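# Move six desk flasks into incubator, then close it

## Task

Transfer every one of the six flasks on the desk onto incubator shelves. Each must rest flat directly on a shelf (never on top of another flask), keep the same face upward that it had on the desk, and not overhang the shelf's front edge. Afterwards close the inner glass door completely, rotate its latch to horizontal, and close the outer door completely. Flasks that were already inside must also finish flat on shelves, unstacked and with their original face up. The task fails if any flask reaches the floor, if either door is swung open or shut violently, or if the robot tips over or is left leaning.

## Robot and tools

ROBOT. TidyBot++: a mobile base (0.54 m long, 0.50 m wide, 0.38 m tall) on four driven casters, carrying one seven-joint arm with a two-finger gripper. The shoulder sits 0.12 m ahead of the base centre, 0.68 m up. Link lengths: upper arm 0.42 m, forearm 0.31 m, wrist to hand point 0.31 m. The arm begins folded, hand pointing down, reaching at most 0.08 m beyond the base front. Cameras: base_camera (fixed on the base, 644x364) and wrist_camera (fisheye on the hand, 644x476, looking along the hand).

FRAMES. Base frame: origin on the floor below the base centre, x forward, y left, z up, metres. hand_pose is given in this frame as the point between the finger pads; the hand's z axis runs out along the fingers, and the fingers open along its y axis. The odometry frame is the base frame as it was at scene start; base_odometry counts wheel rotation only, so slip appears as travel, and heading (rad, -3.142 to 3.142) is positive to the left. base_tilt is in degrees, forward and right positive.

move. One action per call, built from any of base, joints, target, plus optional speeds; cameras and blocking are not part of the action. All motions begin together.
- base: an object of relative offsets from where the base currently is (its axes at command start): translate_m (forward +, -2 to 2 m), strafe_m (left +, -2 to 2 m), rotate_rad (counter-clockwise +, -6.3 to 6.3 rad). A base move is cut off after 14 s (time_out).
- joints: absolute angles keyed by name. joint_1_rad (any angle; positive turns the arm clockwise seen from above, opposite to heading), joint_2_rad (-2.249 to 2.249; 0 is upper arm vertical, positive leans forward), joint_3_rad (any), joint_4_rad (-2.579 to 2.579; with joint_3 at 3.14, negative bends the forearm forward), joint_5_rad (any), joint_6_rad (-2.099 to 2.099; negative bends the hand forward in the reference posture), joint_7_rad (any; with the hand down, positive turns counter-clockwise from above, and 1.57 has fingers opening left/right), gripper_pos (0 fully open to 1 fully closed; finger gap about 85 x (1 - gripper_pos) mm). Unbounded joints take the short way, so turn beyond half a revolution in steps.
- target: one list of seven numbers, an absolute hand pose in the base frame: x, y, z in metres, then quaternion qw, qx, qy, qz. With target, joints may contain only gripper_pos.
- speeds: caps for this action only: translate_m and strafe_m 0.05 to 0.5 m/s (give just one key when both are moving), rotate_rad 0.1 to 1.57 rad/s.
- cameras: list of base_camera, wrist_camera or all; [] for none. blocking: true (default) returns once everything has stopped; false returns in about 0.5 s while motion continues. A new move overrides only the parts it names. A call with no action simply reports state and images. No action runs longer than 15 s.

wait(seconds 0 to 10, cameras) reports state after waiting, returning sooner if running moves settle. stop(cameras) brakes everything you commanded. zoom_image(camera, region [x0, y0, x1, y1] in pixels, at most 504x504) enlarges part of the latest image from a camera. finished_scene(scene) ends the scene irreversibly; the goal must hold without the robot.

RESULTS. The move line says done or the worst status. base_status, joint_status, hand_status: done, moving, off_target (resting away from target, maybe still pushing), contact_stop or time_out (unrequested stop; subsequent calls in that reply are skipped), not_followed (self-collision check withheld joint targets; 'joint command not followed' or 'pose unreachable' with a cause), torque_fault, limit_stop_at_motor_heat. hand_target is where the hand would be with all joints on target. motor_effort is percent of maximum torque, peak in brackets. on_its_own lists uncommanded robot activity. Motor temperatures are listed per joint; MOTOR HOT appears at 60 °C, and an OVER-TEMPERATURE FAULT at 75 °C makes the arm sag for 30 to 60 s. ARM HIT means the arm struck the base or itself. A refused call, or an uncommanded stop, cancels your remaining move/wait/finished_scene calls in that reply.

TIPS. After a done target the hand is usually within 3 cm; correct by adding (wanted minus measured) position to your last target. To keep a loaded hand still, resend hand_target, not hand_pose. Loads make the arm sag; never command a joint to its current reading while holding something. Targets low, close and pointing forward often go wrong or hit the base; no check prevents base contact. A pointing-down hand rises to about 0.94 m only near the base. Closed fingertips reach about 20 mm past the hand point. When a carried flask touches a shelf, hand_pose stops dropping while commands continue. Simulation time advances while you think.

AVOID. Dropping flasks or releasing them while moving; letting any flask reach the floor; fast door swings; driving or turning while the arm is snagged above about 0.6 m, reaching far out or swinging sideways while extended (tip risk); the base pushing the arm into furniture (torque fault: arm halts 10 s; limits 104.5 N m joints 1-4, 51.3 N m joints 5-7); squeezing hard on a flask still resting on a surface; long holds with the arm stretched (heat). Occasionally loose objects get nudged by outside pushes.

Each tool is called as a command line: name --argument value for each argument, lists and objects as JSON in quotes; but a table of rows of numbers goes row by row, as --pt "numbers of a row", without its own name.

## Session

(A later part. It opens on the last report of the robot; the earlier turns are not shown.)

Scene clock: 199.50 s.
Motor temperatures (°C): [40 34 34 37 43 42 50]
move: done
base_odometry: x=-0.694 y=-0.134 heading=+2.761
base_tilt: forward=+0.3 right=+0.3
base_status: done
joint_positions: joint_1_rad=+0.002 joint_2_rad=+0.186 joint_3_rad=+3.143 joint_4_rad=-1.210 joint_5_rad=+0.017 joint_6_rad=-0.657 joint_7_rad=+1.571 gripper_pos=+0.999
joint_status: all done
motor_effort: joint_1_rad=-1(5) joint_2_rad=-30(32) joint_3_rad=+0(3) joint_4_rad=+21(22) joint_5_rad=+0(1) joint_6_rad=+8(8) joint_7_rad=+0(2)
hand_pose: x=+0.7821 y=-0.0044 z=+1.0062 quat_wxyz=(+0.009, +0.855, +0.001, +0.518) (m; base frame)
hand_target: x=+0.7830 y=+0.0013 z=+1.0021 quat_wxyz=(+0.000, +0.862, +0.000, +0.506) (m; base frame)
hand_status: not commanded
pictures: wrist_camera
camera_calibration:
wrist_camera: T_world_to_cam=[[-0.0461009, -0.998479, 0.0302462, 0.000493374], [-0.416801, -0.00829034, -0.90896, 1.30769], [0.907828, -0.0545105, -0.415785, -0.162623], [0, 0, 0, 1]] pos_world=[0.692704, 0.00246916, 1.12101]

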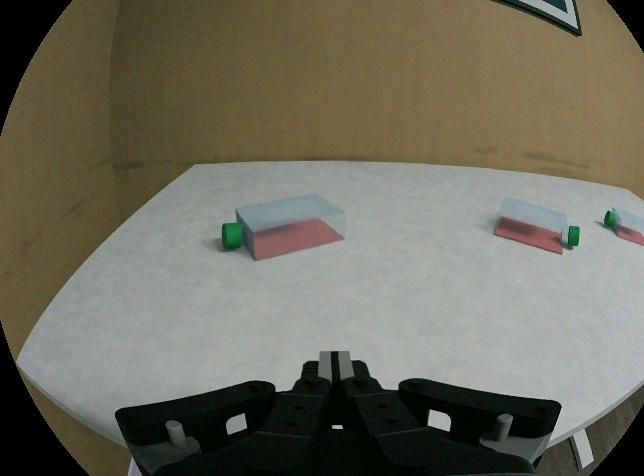

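move --base '{"translate_m":0.14,"strafe_m":-0.006}' --joints '{"joint_2_rad":0.37,"joint_4_rad":-1.178,"joint_6_rad":-0.533}' --speeds '{"translate_m":0.25}' --cameras '["wrist_camera"]'

move --base '{"translate_m":0.135}' --speeds '{"translate_m":0.12}' --cameras '["wrist_camera"]'

Scene clock: 201.37 s.
Motor temperatures (°C): [40 34 34 37 43 42 50]
move: done
base_odometry: x=-0.822 y=-0.076 heading=+2.761
base_tilt: forward=+0.2 right=+0.3
base_status: done
joint_positions: joint_1_rad=+0.002 joint_2_rad=+0.354 joint_3_rad=+3.143 joint_4_rad=-1.191 joint_5_rad=+0.017 joint_6_rad=-0.545 joint_7_rad=+1.571 gripper_pos=+0.999
joint_status: all done
motor_effort: joint_1_rad=+0(1) joint_2_rad=-37(40) joint_3_rad=+0(1) joint_4_rad=+22(22) joint_5_rad=+0(1) joint_6_rad=+8(9) joint_7_rad=-1(1)
hand_pose: x=+0.8494 y=-0.0041 z=+0.9301 quat_wxyz=(+0.009, +0.865, +0.003, +0.502) (m; base frame)
hand_target: x=+0.8571 y=+0.0013 z=+0.9292 quat_wxyz=(+0.000, +0.863, +0.000, +0.506) (m; base frame)
hand_status: not commanded
pictures: wrist_camera
camera_calibration:
wrist_camera: T_world_to_cam=[[-0.0429477, -0.998554, 0.0323183, 0.00162261], [-0.451079, -0.00948286, -0.892434, 1.28038], [0.89145, -0.052906, -0.45002, -0.209555], [0, 0, 0, 1]] pos_world=[0.764429, 0.00267518, 1.0483]

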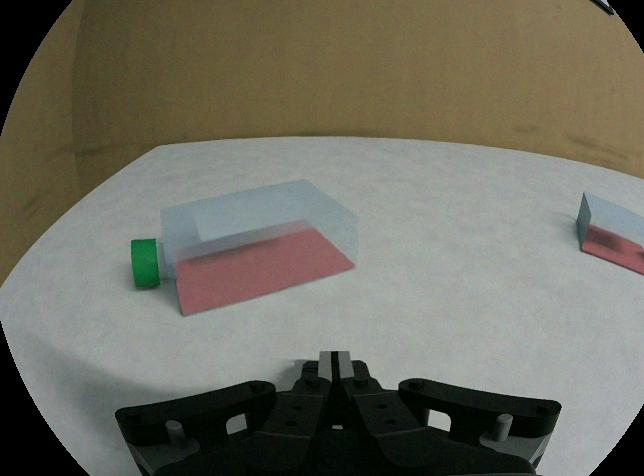

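Scene clock: 203.07 s.
Motor temperatures (°C): [40 34 34 37 43 42 50]
move: done
base_odometry: x=-0.947 y=-0.026 heading=+2.761
base_tilt: forward=+0.2 right=+0.3
base_status: done
joint_positions: joint_1_rad=+0.002 joint_2_rad=+0.355 joint_3_rad=+3.143 joint_4_rad=-1.191 joint_5_rad=+0.017 joint_6_rad=-0.545 joint_7_rad=+1.571 gripper_pos=+0.999
joint_status: not commanded
motor_effort: joint_1_rad=-1(2) joint_2_rad=-36(37) joint_3_rad=+0(1) joint_4_rad=+19(21) joint_5_rad=+1(1) joint_6_rad=+7(8) joint_7_rad=-1(1)
hand_pose: x=+0.8496 y=-0.0041 z=+0.9300 quat_wxyz=(+0.009, +0.865, +0.003, +0.502) (m; base frame)
hand_target: x=+0.8571 y=+0.0013 z=+0.9292 quat_wxyz=(+0.000, +0.863, +0.000, +0.506) (m; base frame)
hand_status: not commanded
pictures: wrist_camera
camera_calibration:
wrist_camera: T_world_to_cam=[[-0.0429522, -0.998554, 0.0323157, 0.0016438], [-0.450999, -0.00948325, -0.892474, 1.28027], [0.89149, -0.0529081, -0.44994, -0.209937], [0, 0, 0, 1]] pos_world=[0.764629, 0.00267517, 1.0481]

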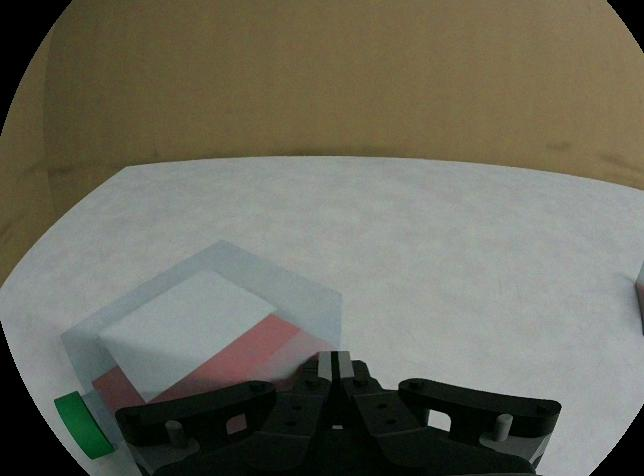

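move --base '{"translate_m":0.022}' --speeds '{"translate_m":0.12}' --cameras '["wrist_camera"]'

move --base '{"translate_m":-0.12}' --cameras '["wrist_camera"]'

Scene clock: 204.13 s.
Motor temperatures (°C): [40 34 34 37 43 42 50]
move: done
base_odometry: x=-0.968 y=-0.017 heading=+2.761
base_tilt: forward=+0.2 right=+0.3
base_status: done
joint_positions: joint_1_rad=+0.002 joint_2_rad=+0.356 joint_3_rad=+3.143 joint_4_rad=-1.189 joint_5_rad=+0.017 joint_6_rad=-0.544 joint_7_rad=+1.571 gripper_pos=+0.999
joint_status: not commanded
motor_effort: joint_1_rad=+0(2) joint_2_rad=-35(37) joint_3_rad=+0(1) joint_4_rad=+19(21) joint_5_rad=+0(1) joint_6_rad=+7(8) joint_7_rad=-1(1)
hand_pose: x=+0.8503 y=-0.0041 z=+0.9300 quat_wxyz=(+0.009, +0.865, +0.003, +0.502) (m; base frame)
hand_target: x=+0.8571 y=+0.0013 z=+0.9292 quat_wxyz=(+0.000, +0.863, +0.000, +0.506) (m; base frame)
hand_status: not commanded
pictures: wrist_camera
camera_calibration:
wrist_camera: T_world_to_cam=[[-0.0429841, -0.998554, 0.0322705, 0.0017488], [-0.45008, -0.00948298, -0.892938, 1.28028], [0.891953, -0.0529064, -0.449022, -0.211921], [0, 0, 0, 1]] pos_world=[0.765328, 0.00267518, 1.048]

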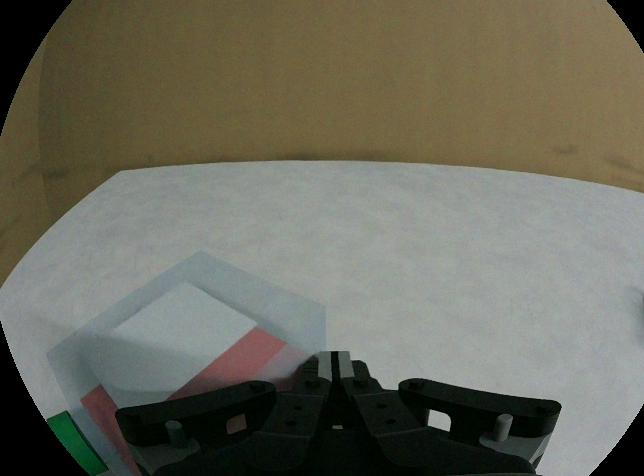

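Scene clock: 205.40 s.
Motor temperatures (°C): [40 34 34 37 43 42 50]
move: done
base_odometry: x=-0.856 y=-0.062 heading=+2.761
base_tilt: forward=+0.2 right=+0.4
base_status: done
joint_positions: joint_1_rad=+0.002 joint_2_rad=+0.357 joint_3_rad=+3.143 joint_4_rad=-1.189 joint_5_rad=+0.017 joint_6_rad=-0.542 joint_7_rad=+1.571 gripper_pos=+0.999
joint_status: not commanded
motor_effort: joint_1_rad=+0(2) joint_2_rad=-36(38) joint_3_rad=+0(1) joint_4_rad=+21(22) joint_5_rad=+0(1) joint_6_rad=+8(8) joint_7_rad=-1(1)
hand_pose: x=+0.8508 y=-0.0040 z=+0.9299 quat_wxyz=(+0.009, +0.864, +0.003, +0.503) (m; base frame)
hand_target: x=+0.8571 y=+0.0013 z=+0.9292 quat_wxyz=(+0.000, +0.863, +0.000, +0.506) (m; base frame)
hand_status: not commanded
pictures: wrist_camera
camera_calibration:
wrist_camera: T_world_to_cam=[[-0.0427827, -0.998564, 0.0322406, 0.00174249], [-0.449482, -0.00958223, -0.893238, 1.28019], [0.892264, -0.0527067, -0.448427, -0.213089], [0, 0, 0, 1]] pos_world=[0.765627, 0.00277583, 1.0479]

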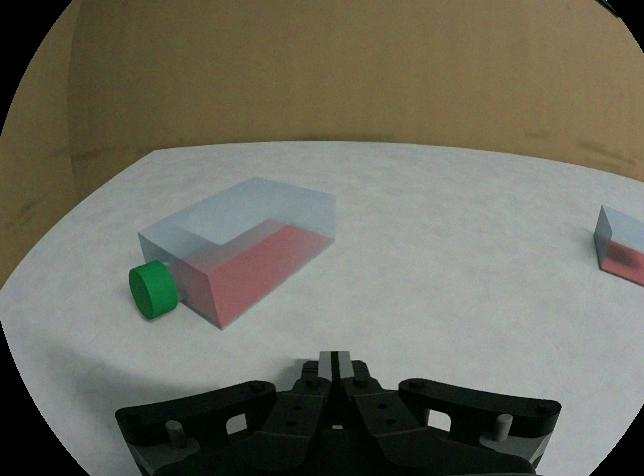

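move --base '{"translate_m":0.112,"strafe_m":-0.006}' --speeds '{"translate_m":0.25}' --cameras '[]'

move --base '{"translate_m":0.032,"strafe_m":0.045}' --speeds '{"translate_m":0.12}' --cameras '["wrist_camera"]'

move --base '{"translate_m":-0.14,"strafe_m":-0.02}' --cameras '["wrist_camera"]'

Scene clock: 207.53 s.
Motor temperatures (°C): [40 34 34 37 43 42 50]
move: done
base_odometry: x=-0.958 y=-0.015 heading=+2.760
base_tilt: forward=+0.2 right=+0.3
base_status: done
joint_positions: joint_1_rad=+0.002 joint_2_rad=+0.357 joint_3_rad=+3.143 joint_4_rad=-1.189 joint_5_rad=+0.017 joint_6_rad=-0.542 joint_7_rad=+1.571 gripper_pos=+0.999
joint_status: not commanded
motor_effort: joint_1_rad=-1(2) joint_2_rad=-36(37) joint_3_rad=+0(1) joint_4_rad=+19(21) joint_5_rad=+0(1) joint_6_rad=+7(8) joint_7_rad=-1(2)
hand_pose: x=+0.8511 y=-0.0040 z=+0.9299 quat_wxyz=(+0.009, +0.864, +0.003, +0.503) (m; base frame)
hand_target: x=+0.8571 y=+0.0013 z=+0.9292 quat_wxyz=(+0.000, +0.863, +0.000, +0.506) (m; base frame)
hand_status: not commanded
pictures: none
No camera images: "cameras" was empty.

Scene clock: 208.57 s.
Motor temperatures (°C): [40 34 34 37 43 42 50]
move: done
base_odometry: x=-1.005 y=-0.044 heading=+2.760
base_tilt: forward=+0.2 right=+0.3
base_status: done
joint_positions: joint_1_rad=+0.002 joint_2_rad=+0.357 joint_3_rad=+3.143 joint_4_rad=-1.189 joint_5_rad=+0.017 joint_6_rad=-0.542 joint_7_rad=+1.571 gripper_pos=+0.999
joint_status: not commanded
motor_effort: joint_1_rad=+0(3) joint_2_rad=-36(36) joint_3_rad=+0(2) joint_4_rad=+20(22) joint_5_rad=+0(1) joint_6_rad=+7(8) joint_7_rad=-1(2)
hand_pose: x=+0.8511 y=-0.0040 z=+0.9299 quat_wxyz=(+0.009, +0.864, +0.003, +0.503) (m; base frame)
hand_target: x=+0.8571 y=+0.0013 z=+0.9292 quat_wxyz=(+0.000, +0.863, +0.000, +0.506) (m; base frame)
hand_status: not commanded
pictures: wrist_camera
camera_calibration:
wrist_camera: T_world_to_cam=[[-0.0427999, -0.998564, 0.0322145, 0.00179575], [-0.448962, -0.0095819, -0.8935, 1.2802], [0.892525, -0.0527048, -0.447907, -0.2141], [0, 0, 0, 1]] pos_world=[0.765927, 0.00277583, 1.0479]

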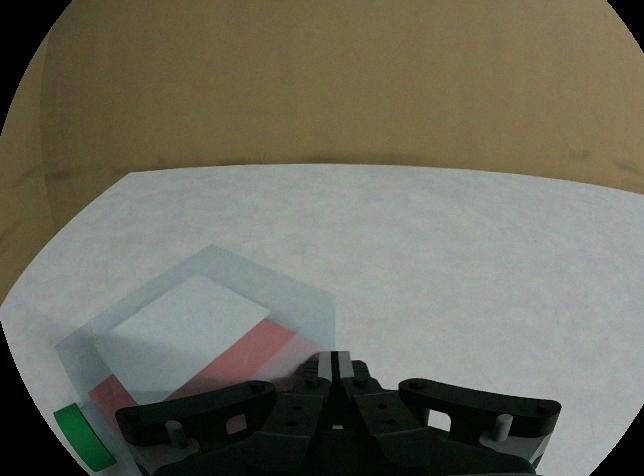

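Scene clock: 209.97 s.
Motor temperatures (°C): [40 34 34 37 43 42 50]
move: done
base_odometry: x=-0.867 y=-0.078 heading=+2.760
base_tilt: forward=+0.2 right=+0.3
base_status: done
joint_positions: joint_1_rad=+0.002 joint_2_rad=+0.358 joint_3_rad=+3.143 joint_4_rad=-1.188 joint_5_rad=+0.017 joint_6_rad=-0.541 joint_7_rad=+1.571 gripper_pos=+0.999
joint_status: not commanded
motor_effort: joint_1_rad=+0(2) joint_2_rad=-37(38) joint_3_rad=-1(1) joint_4_rad=+21(21) joint_5_rad=+0(1) joint_6_rad=+8(8) joint_7_rad=+0(1)
hand_pose: x=+0.8514 y=-0.0040 z=+0.9299 quat_wxyz=(+0.009, +0.864, +0.003, +0.503) (m; base frame)
hand_target: x=+0.8571 y=+0.0013 z=+0.9292 quat_wxyz=(+0.000, +0.863, +0.000, +0.506) (m; base frame)
hand_status: not commanded
pictures: wrist_camera
camera_calibration:
wrist_camera: T_world_to_cam=[[-0.0428144, -0.998564, 0.0321955, 0.00183857], [-0.448562, -0.00958194, -0.8937, 1.2801], [0.892726, -0.0527049, -0.447508, -0.214894], [0, 0, 0, 1]] pos_world=[0.766126, 0.00277583, 1.0478]

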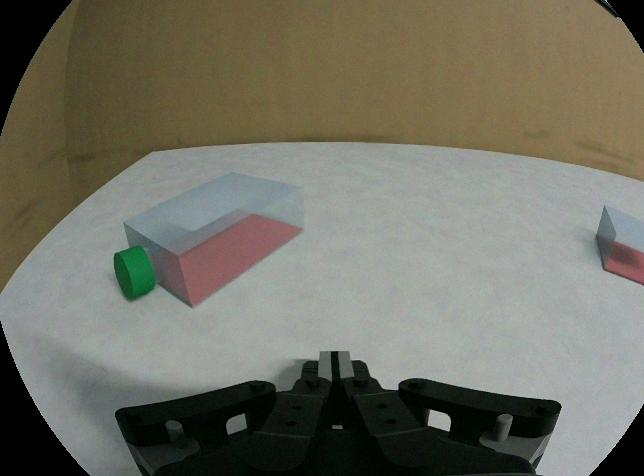

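move --base '{"strafe_m":0.192}' --cameras '[]'

move --base '{"translate_m":0.082}' --speeds '{"translate_m":0.25}' --cameras '["wrist_camera"]'

move --base '{"strafe_m":-0.075}' --speeds '{"strafe_m":0.12}' --cameras '["wrist_camera"]'

Scene clock: 211.97 s.
Motor temperatures (°C): [40 34 34 37 43 42 50]
move: done
base_odometry: x=-0.939 y=-0.257 heading=+2.761
base_tilt: forward=+0.3 right=+0.3
base_status: done
joint_positions: joint_1_rad=-0.005 joint_2_rad=+0.358 joint_3_rad=+3.143 joint_4_rad=-1.188 joint_5_rad=+0.017 joint_6_rad=-0.541 joint_7_rad=+1.571 gripper_pos=+0.999
joint_status: not commanded
motor_effort: joint_1_rad=+0(5) joint_2_rad=-36(37) joint_3_rad=+1(2) joint_4_rad=+20(21) joint_5_rad=-1(1) joint_6_rad=+8(8) joint_7_rad=-2(2)
hand_pose: x=+0.8514 y=+0.0010 z=+0.9299 quat_wxyz=(+0.007, +0.864, +0.006, +0.503) (m; base frame)
hand_target: x=+0.8571 y=+0.0013 z=+0.9292 quat_wxyz=(+0.000, +0.863, +0.000, +0.506) (m; base frame)
hand_status: not commanded
pictures: none
No camera images: "cameras" was empty.

Scene clock: 213.03 s.
Motor temperatures (°C): [40 34 34 37 43 42 50]
move: done
base_odometry: x=-1.015 y=-0.226 heading=+2.761
base_tilt: forward=+0.3 right=+0.3
base_status: done
joint_positions: joint_1_rad=-0.005 joint_2_rad=+0.359 joint_3_rad=+3.143 joint_4_rad=-1.188 joint_5_rad=+0.017 joint_6_rad=-0.540 joint_7_rad=+1.571 gripper_pos=+0.999
joint_status: not commanded
motor_effort: joint_1_rad=+0(1) joint_2_rad=-35(39) joint_3_rad=+0(1) joint_4_rad=+20(21) joint_5_rad=+0(2) joint_6_rad=+7(8) joint_7_rad=-1(1)
hand_pose: x=+0.8518 y=+0.0010 z=+0.9299 quat_wxyz=(+0.007, +0.864, +0.006, +0.503) (m; base frame)
hand_target: x=+0.8571 y=+0.0013 z=+0.9292 quat_wxyz=(+0.000, +0.863, +0.000, +0.506) (m; base frame)
hand_status: not commanded
pictures: wrist_camera
camera_calibration:
wrist_camera: T_world_to_cam=[[-0.0360911, -0.998829, 0.0322257, 0.00108159], [-0.447804, -0.0126642, -0.894042, 1.28008], [0.893403, -0.0466977, -0.446823, -0.216196], [0, 0, 0, 1]] pos_world=[0.766413, 0.0071956, 1.04781]

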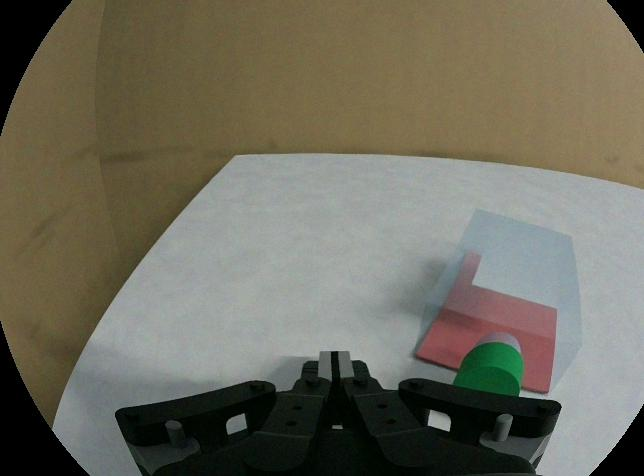

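Scene clock: 214.17 s.
Motor temperatures (°C): [40 34 34 37 43 42 50]
move: done
base_odometry: x=-0.987 y=-0.156 heading=+2.761
base_tilt: forward=+0.2 right=+0.3
base_status: done
joint_positions: joint_1_rad=-0.002 joint_2_rad=+0.359 joint_3_rad=+3.143 joint_4_rad=-1.188 joint_5_rad=+0.017 joint_6_rad=-0.540 joint_7_rad=+1.571 gripper_pos=+0.999
joint_status: not commanded
motor_effort: joint_1_rad=+0(3) joint_2_rad=-36(36) joint_3_rad=+0(2) joint_4_rad=+20(21) joint_5_rad=+1(1) joint_6_rad=+7(8) joint_7_rad=-1(2)
hand_pose: x=+0.8518 y=-0.0012 z=+0.9299 quat_wxyz=(+0.008, +0.864, +0.004, +0.503) (m; base frame)
hand_target: x=+0.8571 y=+0.0013 z=+0.9292 quat_wxyz=(+0.000, +0.863, +0.000, +0.506) (m; base frame)
hand_status: not commanded
pictures: wrist_camera
camera_calibration:
wrist_camera: T_world_to_cam=[[-0.0391298, -0.998715, 0.0321929, 0.00143794], [-0.447829, -0.011273, -0.894048, 1.28007], [0.893262, -0.0494008, -0.446813, -0.216183], [0, 0, 0, 1]] pos_world=[0.766419, 0.00518671, 1.04781]

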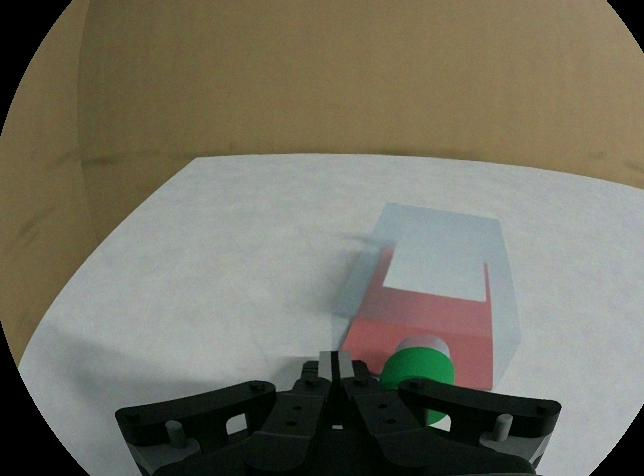

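move --base '{"translate_m":-0.0935,"strafe_m":0.2115,"rotate_rad":-0.257}' --speeds '{"translate_m":0.3}' --joints '{"gripper_pos":0.35}' --cameras '["wrist_camera"]'

Scene clock: 217.47 s.
Motor temperatures (°C): [40 34 34 37 43 42 50]
move: done
base_odometry: x=-0.979 y=-0.388 heading=+2.503
base_tilt: forward=+0.2 right=+0.3
base_status: done
joint_positions: joint_1_rad=-0.001 joint_2_rad=+0.361 joint_3_rad=+3.146 joint_4_rad=-1.188 joint_5_rad=+0.017 joint_6_rad=-0.540 joint_7_rad=+1.571 gripper_pos=+0.350
joint_status: all done
motor_effort: joint_1_rad=+0(6) joint_2_rad=-37(41) joint_3_rad=+0(4) joint_4_rad=+21(21) joint_5_rad=+0(2) joint_6_rad=+7(8) joint_7_rad=-1(2)
hand_pose: x=+0.8524 y=-0.0031 z=+0.9283 quat_wxyz=(+0.009, +0.865, +0.003, +0.502) (m; base frame)
hand_target: x=+0.8571 y=+0.0013 z=+0.9292 quat_wxyz=(+0.000, +0.863, +0.000, +0.506) (m; base frame)
hand_status: not commanded
pictures: wrist_camera
camera_calibration:
wrist_camera: T_world_to_cam=[[-0.0417805, -0.998578, 0.0331025, 0.00109817], [-0.44992, -0.0107781, -0.893004, 1.27962], [0.892091, -0.0522036, -0.44883, -0.214722], [0, 0, 0, 1]] pos_world=[0.767326, 0.00367931, 1.0463]

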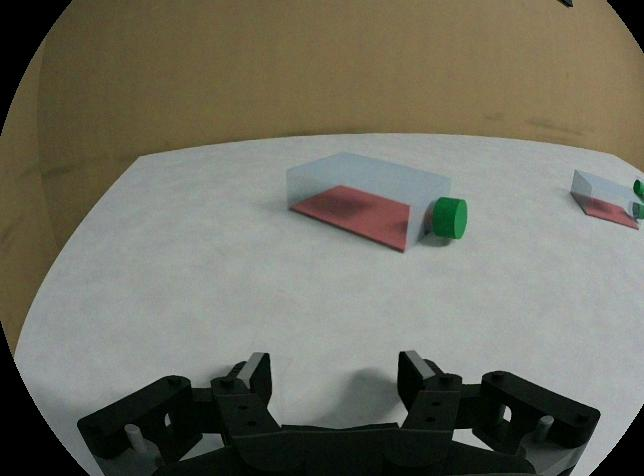

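move --base '{"strafe_m":-0.152}' --joints '{"gripper_pos":1.0}' --cameras '[]'

move --base '{"translate_m":0.165}' --speeds '{"translate_m":0.25}' --cameras '[]'

move --base '{"strafe_m":0.05}' --speeds '{"strafe_m":0.12}' --cameras '["wrist_camera"]'

Scene clock: 219.53 s.
Motor temperatures (°C): [40 34 34 37 43 42 50]
move: done
base_odometry: x=-0.888 y=-0.265 heading=+2.503
base_tilt: forward=+0.3 right=+0.3
base_status: done
joint_positions: joint_1_rad=+0.008 joint_2_rad=+0.360 joint_3_rad=+3.146 joint_4_rad=-1.187 joint_5_rad=+0.017 joint_6_rad=-0.540 joint_7_rad=+1.571 gripper_pos=+0.999
joint_status: all done
motor_effort: joint_1_rad=-1(4) joint_2_rad=-34(39) joint_3_rad=+0(3) joint_4_rad=+18(21) joint_5_rad=+1(2) joint_6_rad=+6(8) joint_7_rad=-1(2)
hand_pose: x=+0.8523 y=-0.0098 z=+0.9297 quat_wxyz=(+0.011, +0.864, -0.001, +0.503) (m; base frame)
hand_target: x=+0.8571 y=+0.0013 z=+0.9292 quat_wxyz=(+0.000, +0.863, +0.000, +0.506) (m; base frame)
hand_status: not commanded
pictures: none
No camera images: "cameras" was empty.

Scene clock: 220.97 s.
Motor temperatures (°C): [40 34 34 37 43 42 50]
move: done
base_odometry: x=-1.021 y=-0.167 heading=+2.503
base_tilt: forward=+0.3 right=+0.3
base_status: done
joint_positions: joint_1_rad=+0.008 joint_2_rad=+0.360 joint_3_rad=+3.146 joint_4_rad=-1.186 joint_5_rad=+0.017 joint_6_rad=-0.539 joint_7_rad=+1.571 gripper_pos=+0.999
joint_status: not commanded
motor_effort: joint_1_rad=+0(1) joint_2_rad=-36(37) joint_3_rad=+0(1) joint_4_rad=+21(21) joint_5_rad=+0(1) joint_6_rad=+8(8) joint_7_rad=-1(2)
hand_pose: x=+0.8525 y=-0.0098 z=+0.9301 quat_wxyz=(+0.011, +0.864, -0.001, +0.504) (m; base frame)
hand_target: x=+0.8571 y=+0.0013 z=+0.9292 quat_wxyz=(+0.000, +0.863, +0.000, +0.506) (m; base frame)
hand_status: not commanded
pictures: none
No camera images: "cameras" was empty.

Scene clock: 221.93 s.
Motor temperatures (°C): [40 34 34 37 43 42 50]
move: done
base_odometry: x=-1.051 y=-0.207 heading=+2.503
base_tilt: forward=+0.2 right=+0.3
base_status: done
joint_positions: joint_1_rad=+0.003 joint_2_rad=+0.360 joint_3_rad=+3.146 joint_4_rad=-1.186 joint_5_rad=+0.017 joint_6_rad=-0.539 joint_7_rad=+1.571 gripper_pos=+0.999
joint_status: not commanded
motor_effort: joint_1_rad=+0(4) joint_2_rad=-36(37) joint_3_rad=+0(2) joint_4_rad=+21(21) joint_5_rad=+0(1) joint_6_rad=+7(8) joint_7_rad=-1(2)
hand_pose: x=+0.8525 y=-0.0062 z=+0.9301 quat_wxyz=(+0.010, +0.864, +0.001, +0.504) (m; base frame)
hand_target: x=+0.8571 y=+0.0013 z=+0.9292 quat_wxyz=(+0.000, +0.863, +0.000, +0.506) (m; base frame)
hand_status: not commanded
pictures: wrist_camera
camera_calibration:
wrist_camera: T_world_to_cam=[[-0.0462671, -0.998386, 0.0329343, 0.00194906], [-0.447039, -0.00878978, -0.894471, 1.28018], [0.893317, -0.0561075, -0.44591, -0.218009], [0, 0, 0, 1]] pos_world=[0.767131, 0.000966447, 1.04781]

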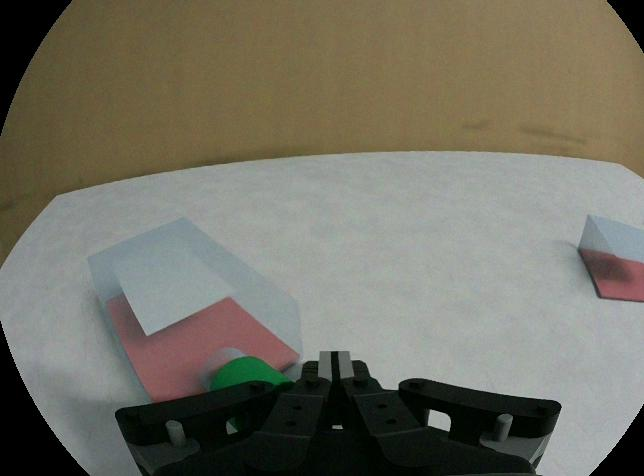

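move --base '{"strafe_m":0.035}' --speeds '{"strafe_m":0.12}' --cameras '[]'

move --base '{"translate_m":-0.14}' --speeds '{"translate_m":0.3}' --cameras '["wrist_camera"]'

Scene clock: 223.10 s.
Motor temperatures (°C): [40 34 34 37 43 42 50]
move: done
base_odometry: x=-1.072 y=-0.235 heading=+2.503
base_tilt: forward=+0.2 right=+0.3
base_status: done
joint_positions: joint_1_rad=-0.004 joint_2_rad=+0.360 joint_3_rad=+3.145 joint_4_rad=-1.186 joint_5_rad=+0.017 joint_6_rad=-0.539 joint_7_rad=+1.571 gripper_pos=+0.999
joint_status: not commanded
motor_effort: joint_1_rad=+0(5) joint_2_rad=-36(37) joint_3_rad=+0(3) joint_4_rad=+20(22) joint_5_rad=+0(1) joint_6_rad=+8(8) joint_7_rad=-1(2)
hand_pose: x=+0.8526 y=-0.0010 z=+0.9301 quat_wxyz=(+0.008, +0.864, +0.004, +0.504) (m; base frame)
hand_target: x=+0.8571 y=+0.0013 z=+0.9292 quat_wxyz=(+0.000, +0.863, +0.000, +0.506) (m; base frame)
hand_status: not commanded
pictures: none
No camera images: "cameras" was empty.

Scene clock: 224.43 s.
Motor temperatures (°C): [40 34 34 37 43 42 50]
move: done
base_odometry: x=-0.959 y=-0.319 heading=+2.503
base_tilt: forward=+0.2 right=+0.3
base_status: done
joint_positions: joint_1_rad=-0.004 joint_2_rad=+0.360 joint_3_rad=+3.145 joint_4_rad=-1.186 joint_5_rad=+0.017 joint_6_rad=-0.539 joint_7_rad=+1.571 gripper_pos=+0.999
joint_status: not commanded
motor_effort: joint_1_rad=+0(1) joint_2_rad=-37(38) joint_3_rad=+0(1) joint_4_rad=+21(22) joint_5_rad=+0(1) joint_6_rad=+8(9) joint_7_rad=-1(2)
hand_pose: x=+0.8526 y=-0.0010 z=+0.9302 quat_wxyz=(+0.008, +0.864, +0.004, +0.504) (m; base frame)
hand_target: x=+0.8571 y=+0.0013 z=+0.9292 quat_wxyz=(+0.000, +0.863, +0.000, +0.506) (m; base frame)
hand_status: not commanded
pictures: wrist_camera
camera_calibration:
wrist_camera: T_world_to_cam=[[-0.0392196, -0.998687, 0.0329422, 0.00104561], [-0.446576, -0.0119734, -0.894666, 1.28017], [0.893886, -0.0497996, -0.44552, -0.218578], [0, 0, 0, 1]] pos_world=[0.767118, 0.00548715, 1.04791]

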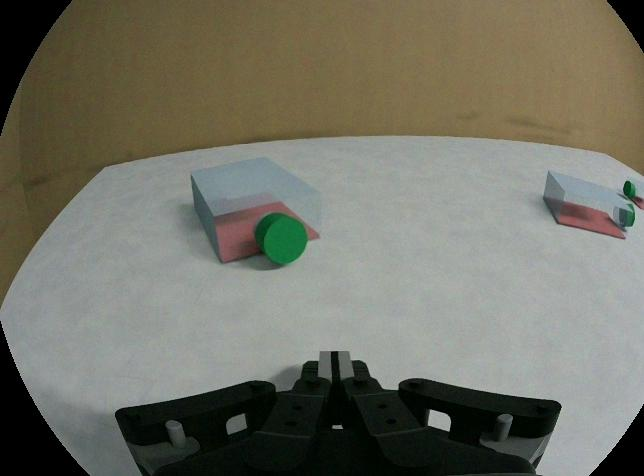

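move --base '{"translate_m":0.1375,"strafe_m":-0.433,"rotate_rad":0.506}' --speeds '{"translate_m":0.35,"rotate_rad":0.4}' --joints '{"gripper_pos":0.35}' --cameras '["wrist_camera"]'

Scene clock: 227.10 s.
Motor temperatures (°C): [39 34 34 37 43 42 50]
move: done
base_odometry: x=-0.812 y=+0.111 heading=+3.010
base_tilt: forward=+0.2 right=+0.3
base_status: done
joint_positions: joint_1_rad=+0.001 joint_2_rad=+0.360 joint_3_rad=+3.145 joint_4_rad=-1.186 joint_5_rad=+0.017 joint_6_rad=-0.539 joint_7_rad=+1.571 gripper_pos=+0.350
joint_status: all done
motor_effort: joint_1_rad=-1(5) joint_2_rad=-37(37) joint_3_rad=+0(3) joint_4_rad=+20(21) joint_5_rad=+0(2) joint_6_rad=+8(8) joint_7_rad=-1(2)
hand_pose: x=+0.8526 y=-0.0042 z=+0.9302 quat_wxyz=(+0.009, +0.864, +0.003, +0.504) (m; base frame)
hand_target: x=+0.8571 y=+0.0013 z=+0.9292 quat_wxyz=(+0.000, +0.863, +0.000, +0.506) (m; base frame)
hand_status: not commanded
pictures: wrist_camera
camera_calibration:
wrist_camera: T_world_to_cam=[[-0.0434213, -0.998518, 0.0328205, 0.00168739], [-0.446622, -0.00998527, -0.894667, 1.28017], [0.893668, -0.053506, -0.445527, -0.218536], [0, 0, 0, 1]] pos_world=[0.767126, 0.00277477, 1.04791]

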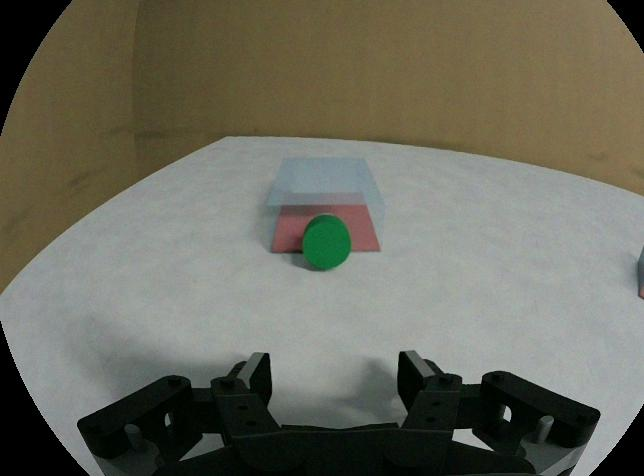

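move --base '{"translate_m":0.131,"strafe_m":0.005}' --speeds '{"translate_m":0.25}' --cameras '["wrist_camera"]'

move --joints '{"gripper_pos":0.85}' --cameras '["wrist_camera"]'

Scene clock: 228.53 s.
Motor temperatures (°C): [39 34 34 37 43 42 50]
move: done
base_odometry: x=-0.942 y=+0.123 heading=+3.009
base_tilt: forward=+0.3 right=+0.3
base_status: done
joint_positions: joint_1_rad=+0.001 joint_2_rad=+0.364 joint_3_rad=+3.145 joint_4_rad=-1.186 joint_5_rad=+0.017 joint_6_rad=-0.538 joint_7_rad=+1.571 gripper_pos=+0.350
joint_status: not commanded
motor_effort: joint_1_rad=-1(1) joint_2_rad=-37(40) joint_3_rad=+0(1) joint_4_rad=+20(22) joint_5_rad=+0(1) joint_6_rad=+8(8) joint_7_rad=-1(1)
hand_pose: x=+0.8536 y=-0.0042 z=+0.9279 quat_wxyz=(+0.009, +0.864, +0.003, +0.503) (m; base frame)
hand_target: x=+0.8571 y=+0.0013 z=+0.9292 quat_wxyz=(+0.000, +0.863, +0.000, +0.506) (m; base frame)
hand_status: not commanded
pictures: wrist_camera
camera_calibration:
wrist_camera: T_world_to_cam=[[-0.0433344, -0.998518, 0.0329332, 0.00162837], [-0.449024, -0.00998129, -0.893464, 1.27946], [0.892468, -0.0535055, -0.447926, -0.217208], [0, 0, 0, 1]] pos_world=[0.768428, 0.00277476, 1.0458]

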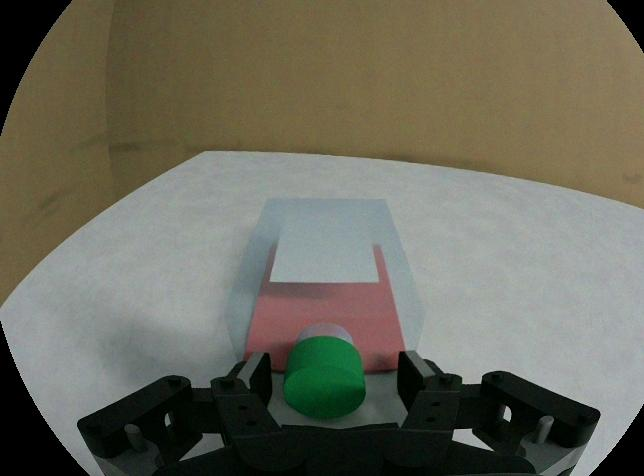

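Scene clock: 229.37 s.
Motor temperatures (°C): [39 34 34 37 43 42 50]
move: off_target
base_odometry: x=-0.942 y=+0.123 heading=+3.009
base_tilt: forward=+0.3 right=+0.3
base_status: not commanded
joint_positions: joint_1_rad=+0.001 joint_2_rad=+0.363 joint_3_rad=+3.145 joint_4_rad=-1.184 joint_5_rad=+0.017 joint_6_rad=-0.538 joint_7_rad=+1.571 gripper_pos=+0.679
joint_status: gripper_pos off_target (ended at +0.679, target +0.850)
motor_effort: joint_1_rad=+0(1) joint_2_rad=-32(36) joint_3_rad=+1(1) joint_4_rad=+17(20) joint_5_rad=+1(2) joint_6_rad=+5(8) joint_7_rad=-1(1)
hand_pose: x=+0.8536 y=-0.0042 z=+0.9296 quat_wxyz=(+0.009, +0.864, +0.003, +0.504) (m; base frame)
hand_target: x=+0.8571 y=+0.0013 z=+0.9292 quat_wxyz=(+0.000, +0.863, +0.000, +0.506) (m; base frame)
hand_status: not commanded
pictures: wrist_camera
camera_calibration:
wrist_camera: T_world_to_cam=[[-0.0433855, -0.998517, 0.0328967, 0.00164335], [-0.446426, -0.0100813, -0.894764, 1.28003], [0.893768, -0.0535057, -0.445326, -0.219984], [0, 0, 0, 1]] pos_world=[0.768126, 0.00277496, 1.04731]

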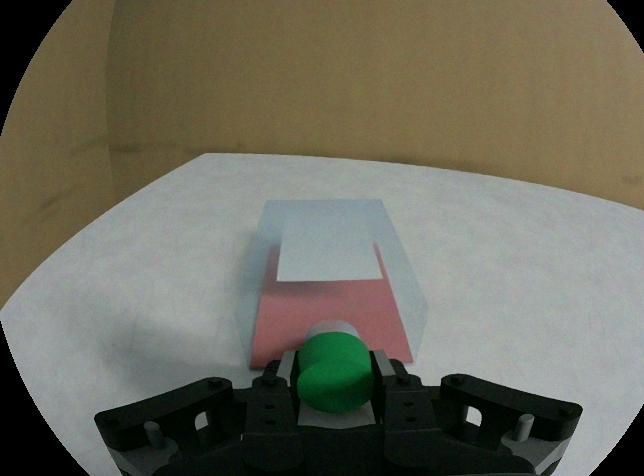

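move --joints '{"joint_2_rad":0.34,"joint_4_rad":-0.90,"joint_6_rad":-0.835}' --cameras '["wrist_camera"]'

move --base '{"translate_m":-1.432,"strafe_m":-0.871,"rotate_rad":-1.799}' --speeds '{"translate_m":0.42,"rotate_rad":0.6}' --joints '{"joint_2_rad":0.03,"joint_4_rad":-1.33,"joint_6_rad":-0.70}' --cameras '["base_camera","wrist_camera"]'

Scene clock: 231.40 s.
Motor temperatures (°C): [39 34 34 37 43 42 50]
move: done
base_odometry: x=-0.942 y=+0.123 heading=+3.009
base_tilt: forward=+0.2 right=+0.3
base_status: not commanded
joint_positions: joint_1_rad=+0.001 joint_2_rad=+0.359 joint_3_rad=+3.145 joint_4_rad=-0.932 joint_5_rad=+0.017 joint_6_rad=-0.794 joint_7_rad=+1.571 gripper_pos=+0.679
joint_status: all done
motor_effort: joint_1_rad=+0(1) joint_2_rad=-37(40) joint_3_rad=+0(1) joint_4_rad=+21(23) joint_5_rad=+0(1) joint_6_rad=+9(10) joint_7_rad=-1(2)
hand_pose: x=+0.8400 y=-0.0051 z=+1.0090 quat_wxyz=(+0.010, +0.864, +0.001, +0.504) (m; base frame)
hand_target: x=+0.8292 y=+0.0013 z=+1.0302 quat_wxyz=(+0.000, +0.861, +0.000, +0.508) (m; base frame)
hand_status: not commanded
pictures: wrist_camera
camera_calibration:
wrist_camera: T_world_to_cam=[[-0.0477336, -0.99834, 0.0322391, 0.00175232], [-0.447313, -0.00749348, -0.894346, 1.34533], [0.893103, -0.0571113, -0.446213, -0.171052], [0, 0, 0, 1]] pos_world=[0.754634, 0.00206161, 1.12681]

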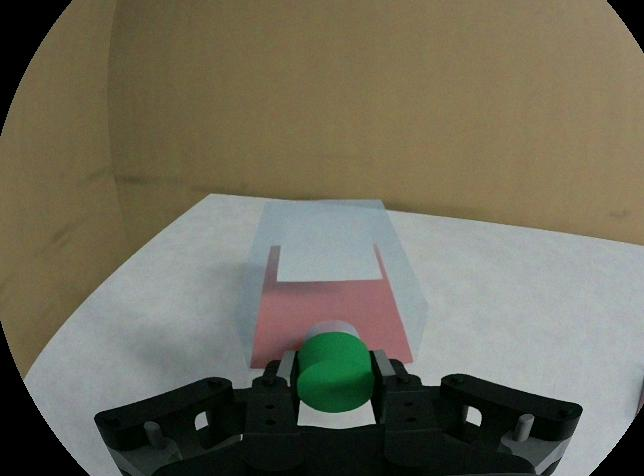

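Scene clock: 236.67 s.
Motor temperatures (°C): [39 34 34 37 43 42 50]
move: done
base_odometry: x=+0.592 y=+0.798 heading=+1.210
base_tilt: forward=+0.2 right=+0.3
base_status: done
joint_positions: joint_1_rad=-0.001 joint_2_rad=+0.055 joint_3_rad=+3.145 joint_4_rad=-1.312 joint_5_rad=+0.017 joint_6_rad=-0.738 joint_7_rad=+1.571 gripper_pos=+0.679
joint_status: all done
motor_effort: joint_1_rad=+0(5) joint_2_rad=-26(41) joint_3_rad=+0(4) joint_4_rad=+21(22) joint_5_rad=+0(2) joint_6_rad=+9(9) joint_7_rad=-2(2)
hand_pose: x=+0.7180 y=-0.0035 z=+1.0075 quat_wxyz=(+0.009, +0.868, +0.002, +0.496) (m; base frame)
hand_target: x=+0.7138 y=+0.0013 z=+1.0219 quat_wxyz=(+0.000, +0.857, +0.000, +0.515) (m; base frame)
hand_status: not commanded
pictures: base_camera, wrist_camera
camera_calibration:
wrist_camera: T_world_to_cam=[[-0.0441615, -0.998509, 0.0321014, -0.00477458], [-0.463573, -0.00798237, -0.886023, 1.29261], [0.884958, -0.0540094, -0.462529, -0.0403798], [0, 0, 0, 1]] pos_world=[0.634741, 0.00336972, 1.12676]

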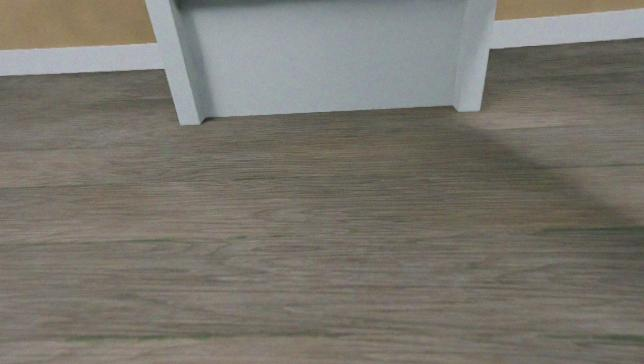

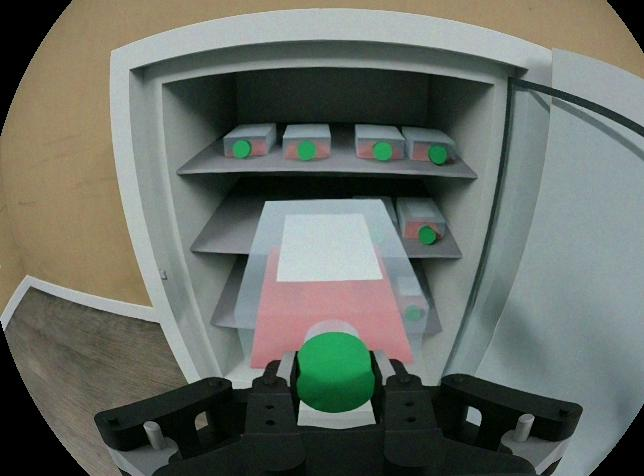

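move --base '{"translate_m":0.1,"rotate_rad":0.032}' --joints '{"joint_2_rad":0.115,"joint_4_rad":-1.945,"joint_6_rad":0.015}' --speeds '{"translate_m":0.3}' --cameras '["base_camera","wrist_camera"]'

Scene clock: 239.67 s.
Motor temperatures (°C): [39 34 34 37 43 42 50]
move: done
base_odometry: x=+0.628 y=+0.892 heading=+1.242
base_tilt: forward=+0.2 right=+0.3
base_status: done
joint_positions: joint_1_rad=-0.004 joint_2_rad=+0.095 joint_3_rad=+3.143 joint_4_rad=-1.927 joint_5_rad=+0.017 joint_6_rad=-0.027 joint_7_rad=+1.571 gripper_pos=+0.679
joint_status: all done
motor_effort: joint_1_rad=+0(4) joint_2_rad=-26(29) joint_3_rad=+0(3) joint_4_rad=+19(23) joint_5_rad=+0(1) joint_6_rad=+9(10) joint_7_rad=-1(2)
hand_pose: x=+0.7184 y=+0.0023 z=+0.8203 quat_wxyz=(+0.004, +0.854, +0.008, +0.520) (m; base frame)
hand_target: x=+0.7217 y=+0.0013 z=+0.8099 quat_wxyz=(+0.000, +0.853, +0.000, +0.521) (m; base frame)
hand_status: not commanded
pictures: base_camera, wrist_camera
camera_calibration:
wrist_camera: T_world_to_cam=[[-0.0298651, -0.999146, 0.0285428, -0.000301538], [-0.413861, -0.0136324, -0.910238, 1.11115], [0.90985, -0.0389971, -0.413101, -0.185433], [0, 0, 0, 1]] pos_world=[0.62857, 0.00761506, 0.934819]

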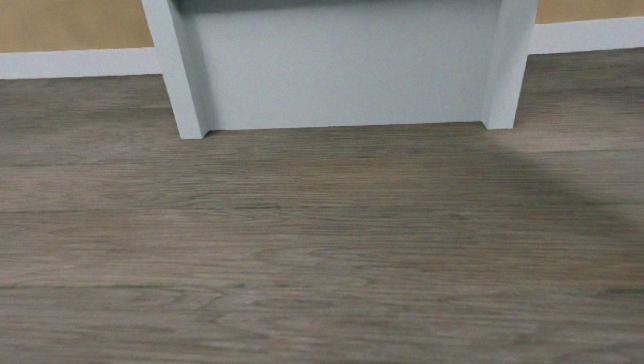

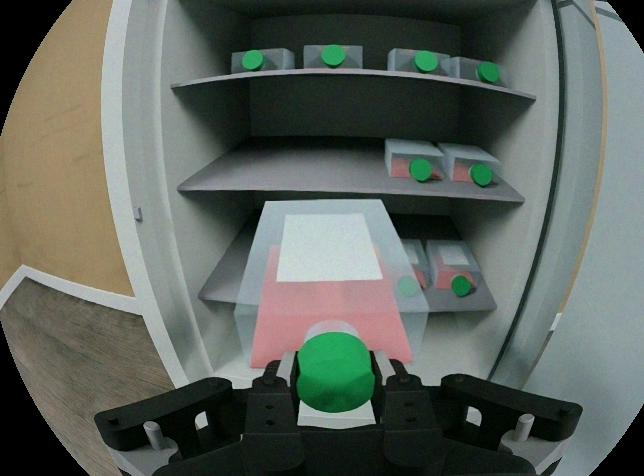

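move --base '{"translate_m":0.3}' --speeds '{"translate_m":0.25}' --cameras '["wrist_camera"]'

Scene clock: 242.30 s.
Motor temperatures (°C): [39 34 34 37 43 42 50]
move: done
base_odometry: x=+0.725 y=+1.176 heading=+1.242
base_tilt: forward=+0.2 right=+0.3
base_status: done
joint_positions: joint_1_rad=-0.004 joint_2_rad=+0.106 joint_3_rad=+3.143 joint_4_rad=-1.929 joint_5_rad=+0.017 joint_6_rad=-0.021 joint_7_rad=+1.571 gripper_pos=+0.679
joint_status: not commanded
motor_effort: joint_1_rad=+0(1) joint_2_rad=-26(29) joint_3_rad=+0(1) joint_4_rad=+20(21) joint_5_rad=+0(1) joint_6_rad=+9(10) joint_7_rad=-1(2)
hand_pose: x=+0.7198 y=+0.0024 z=+0.8140 quat_wxyz=(+0.004, +0.856, +0.008, +0.516) (m; base frame)
hand_target: x=+0.7217 y=+0.0013 z=+0.8099 quat_wxyz=(+0.000, +0.853, +0.000, +0.521) (m; base frame)
hand_status: not commanded
pictures: wrist_camera
camera_calibration:
wrist_camera: T_world_to_cam=[[-0.0295484, -0.99915, 0.0287381, -0.000456059], [-0.420978, -0.013637, -0.906968, 1.10853], [0.90659, -0.0388976, -0.420217, -0.181143], [0, 0, 0, 1]] pos_world=[0.630877, 0.00761529, 0.929297]

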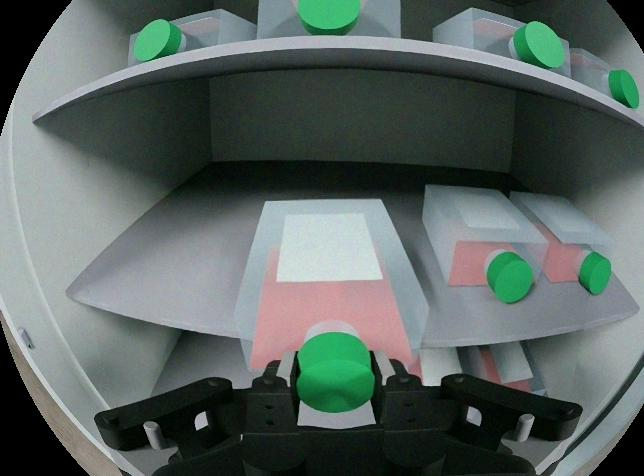

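move --base '{"translate_m":0.088}' --speeds '{"translate_m":0.15}' --cameras '["wrist_camera"]'

move --joints '{"joint_2_rad":0.12,"joint_4_rad":-1.965,"joint_6_rad":0.04}' --cameras '[]'

move --joints '{"joint_2_rad":0.125,"joint_4_rad":-1.985,"joint_6_rad":0.06}' --cameras '["wrist_camera"]'

Scene clock: 243.73 s.
Motor temperatures (°C): [39 34 34 37 43 42 50]
move: done
base_odometry: x=+0.753 y=+1.259 heading=+1.242
base_tilt: forward=+0.2 right=+0.3
base_status: done
joint_positions: joint_1_rad=-0.004 joint_2_rad=+0.109 joint_3_rad=+3.143 joint_4_rad=-1.931 joint_5_rad=+0.017 joint_6_rad=-0.020 joint_7_rad=+1.571 gripper_pos=+0.679
joint_status: not commanded
motor_effort: joint_1_rad=+0(1) joint_2_rad=-26(29) joint_3_rad=+1(1) joint_4_rad=+20(21) joint_5_rad=+0(1) joint_6_rad=+9(10) joint_7_rad=-1(1)
hand_pose: x=+0.7200 y=+0.0024 z=+0.8117 quat_wxyz=(+0.004, +0.857, +0.008, +0.515) (m; base frame)
hand_target: x=+0.7217 y=+0.0013 z=+0.8099 quat_wxyz=(+0.000, +0.853, +0.000, +0.521) (m; base frame)
hand_status: not commanded
pictures: wrist_camera
camera_calibration:
wrist_camera: T_world_to_cam=[[-0.0294066, -0.999149, 0.0289275, -0.00064254], [-0.424064, -0.0137361, -0.905528, 1.10762], [0.905155, -0.0388956, -0.423299, -0.178861], [0, 0, 0, 1]] pos_world=[0.631579, 0.00761549, 0.927287]

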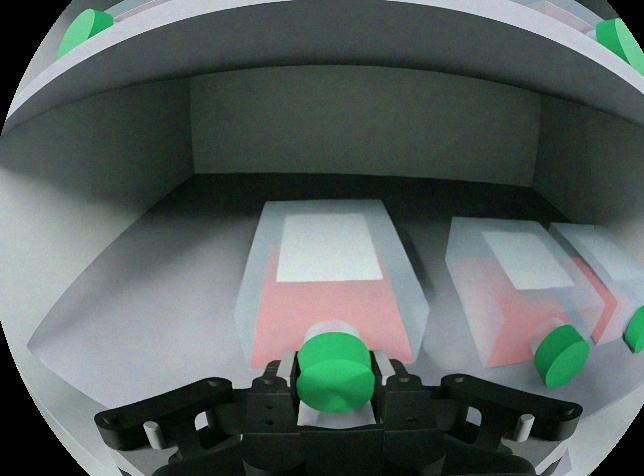

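Scene clock: 244.33 s.
Motor temperatures (°C): [39 34 34 37 43 42 50]
move: done
base_odometry: x=+0.753 y=+1.259 heading=+1.242
base_tilt: forward=+0.2 right=+0.3
base_status: not commanded
joint_positions: joint_1_rad=-0.004 joint_2_rad=+0.109 joint_3_rad=+3.143 joint_4_rad=-1.950 joint_5_rad=+0.017 joint_6_rad=+0.005 joint_7_rad=+1.571 gripper_pos=+0.679
joint_status: all done
motor_effort: joint_1_rad=+0(1) joint_2_rad=-27(27) joint_3_rad=+0(1) joint_4_rad=+20(20) joint_5_rad=+0(1) joint_6_rad=+9(9) joint_7_rad=-1(2)
hand_pose: x=+0.7183 y=+0.0025 z=+0.8082 quat_wxyz=(+0.004, +0.856, +0.008, +0.518) (m; base frame)
hand_target: x=+0.7200 y=+0.0013 z=+0.8028 quat_wxyz=(+0.000, +0.853, +0.000, +0.521) (m; base frame)
hand_status: not commanded
pictures: none
No camera images: "cameras" was empty.

Scene clock: 244.97 s.
Motor temperatures (°C): [39 34 34 37 43 42 50]
move: done
base_odometry: x=+0.753 y=+1.259 heading=+1.242
base_tilt: forward=+0.3 right=+0.3
base_status: not commanded
joint_positions: joint_1_rad=-0.004 joint_2_rad=+0.109 joint_3_rad=+3.143 joint_4_rad=-1.969 joint_5_rad=+0.017 joint_6_rad=+0.025 joint_7_rad=+1.571 gripper_pos=+0.679
joint_status: all done
motor_effort: joint_1_rad=-1(1) joint_2_rad=-26(27) joint_3_rad=+0(1) joint_4_rad=+20(21) joint_5_rad=+0(1) joint_6_rad=+9(9) joint_7_rad=-1(1)
hand_pose: x=+0.7153 y=+0.0026 z=+0.8028 quat_wxyz=(+0.004, +0.856, +0.008, +0.518) (m; base frame)
hand_target: x=+0.7174 y=+0.0013 z=+0.7943 quat_wxyz=(+0.000, +0.855, +0.000, +0.519) (m; base frame)
hand_status: not commanded
pictures: wrist_camera
camera_calibration:
wrist_camera: T_world_to_cam=[[-0.0289186, -0.999181, 0.0282984, -0.000156535], [-0.417923, -0.0136311, -0.90838, 1.09547], [0.908022, -0.0380956, -0.417187, -0.185297], [0, 0, 0, 1]] pos_world=[0.626072, 0.0077171, 0.917807]

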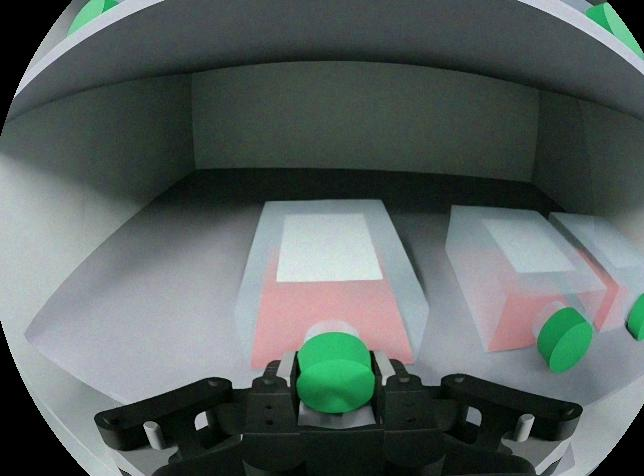

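move --joints '{"joint_2_rad":0.13,"joint_4_rad":-2.01,"joint_6_rad":0.08}' --cameras '[]'

move --joints '{"joint_2_rad":0.135,"joint_4_rad":-2.035,"joint_6_rad":0.10}' --cameras '["wrist_camera"]'

Scene clock: 245.73 s.
Motor temperatures (°C): [39 34 34 37 43 42 50]
move: done
base_odometry: x=+0.753 y=+1.259 heading=+1.242
base_tilt: forward=+0.2 right=+0.3
base_status: not commanded
joint_positions: joint_1_rad=-0.004 joint_2_rad=+0.109 joint_3_rad=+3.143 joint_4_rad=-1.985 joint_5_rad=+0.017 joint_6_rad=+0.053 joint_7_rad=+1.571 gripper_pos=+0.679
joint_status: all done
motor_effort: joint_1_rad=-1(1) joint_2_rad=-25(26) joint_3_rad=+0(0) joint_4_rad=+18(20) joint_5_rad=+1(1) joint_6_rad=+8(9) joint_7_rad=-1(1)
hand_pose: x=+0.7145 y=+0.0028 z=+0.8015 quat_wxyz=(+0.004, +0.853, +0.008, +0.523) (m; base frame)
hand_target: x=+0.7131 y=+0.0013 z=+0.7833 quat_wxyz=(+0.000, +0.857, +0.000, +0.515) (m; base frame)
hand_status: not commanded
pictures: none
No camera images: "cameras" was empty.

Scene clock: 246.37 s.
Motor temperatures (°C): [39 34 34 37 43 42 50]
move: done
base_odometry: x=+0.753 y=+1.259 heading=+1.242
base_tilt: forward=+0.3 right=+0.3
base_status: not commanded
joint_positions: joint_1_rad=-0.004 joint_2_rad=+0.109 joint_3_rad=+3.143 joint_4_rad=-2.001 joint_5_rad=+0.017 joint_6_rad=+0.082 joint_7_rad=+1.571 gripper_pos=+0.679
joint_status: all done
motor_effort: joint_1_rad=-1(1) joint_2_rad=-23(25) joint_3_rad=+0(0) joint_4_rad=+17(18) joint_5_rad=+0(1) joint_6_rad=+6(8) joint_7_rad=-1(1)
hand_pose: x=+0.7140 y=+0.0029 z=+0.8012 quat_wxyz=(+0.004, +0.849, +0.008, +0.528) (m; base frame)
hand_target: x=+0.7085 y=+0.0013 z=+0.7724 quat_wxyz=(+0.000, +0.860, +0.000, +0.511) (m; base frame)
hand_status: not commanded
pictures: wrist_camera
camera_calibration:
wrist_camera: T_world_to_cam=[[-0.0287498, -0.99922, 0.0270705, 0.00105183], [-0.394791, -0.0135293, -0.918672, 1.08516], [0.918321, -0.0370988, -0.394094, -0.210609], [0, 0, 0, 1]] pos_world=[0.621849, 0.00791917, 0.91388]

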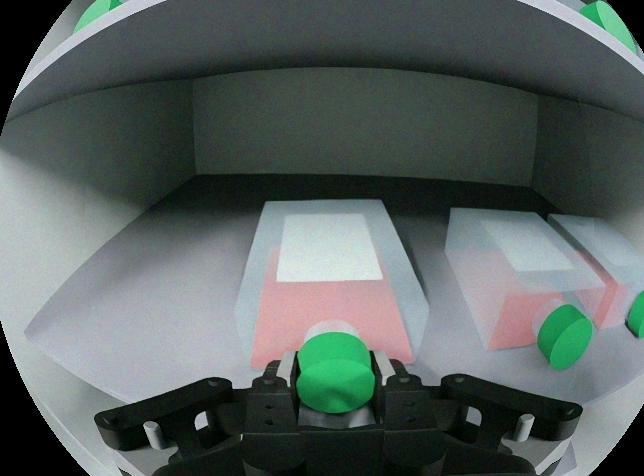

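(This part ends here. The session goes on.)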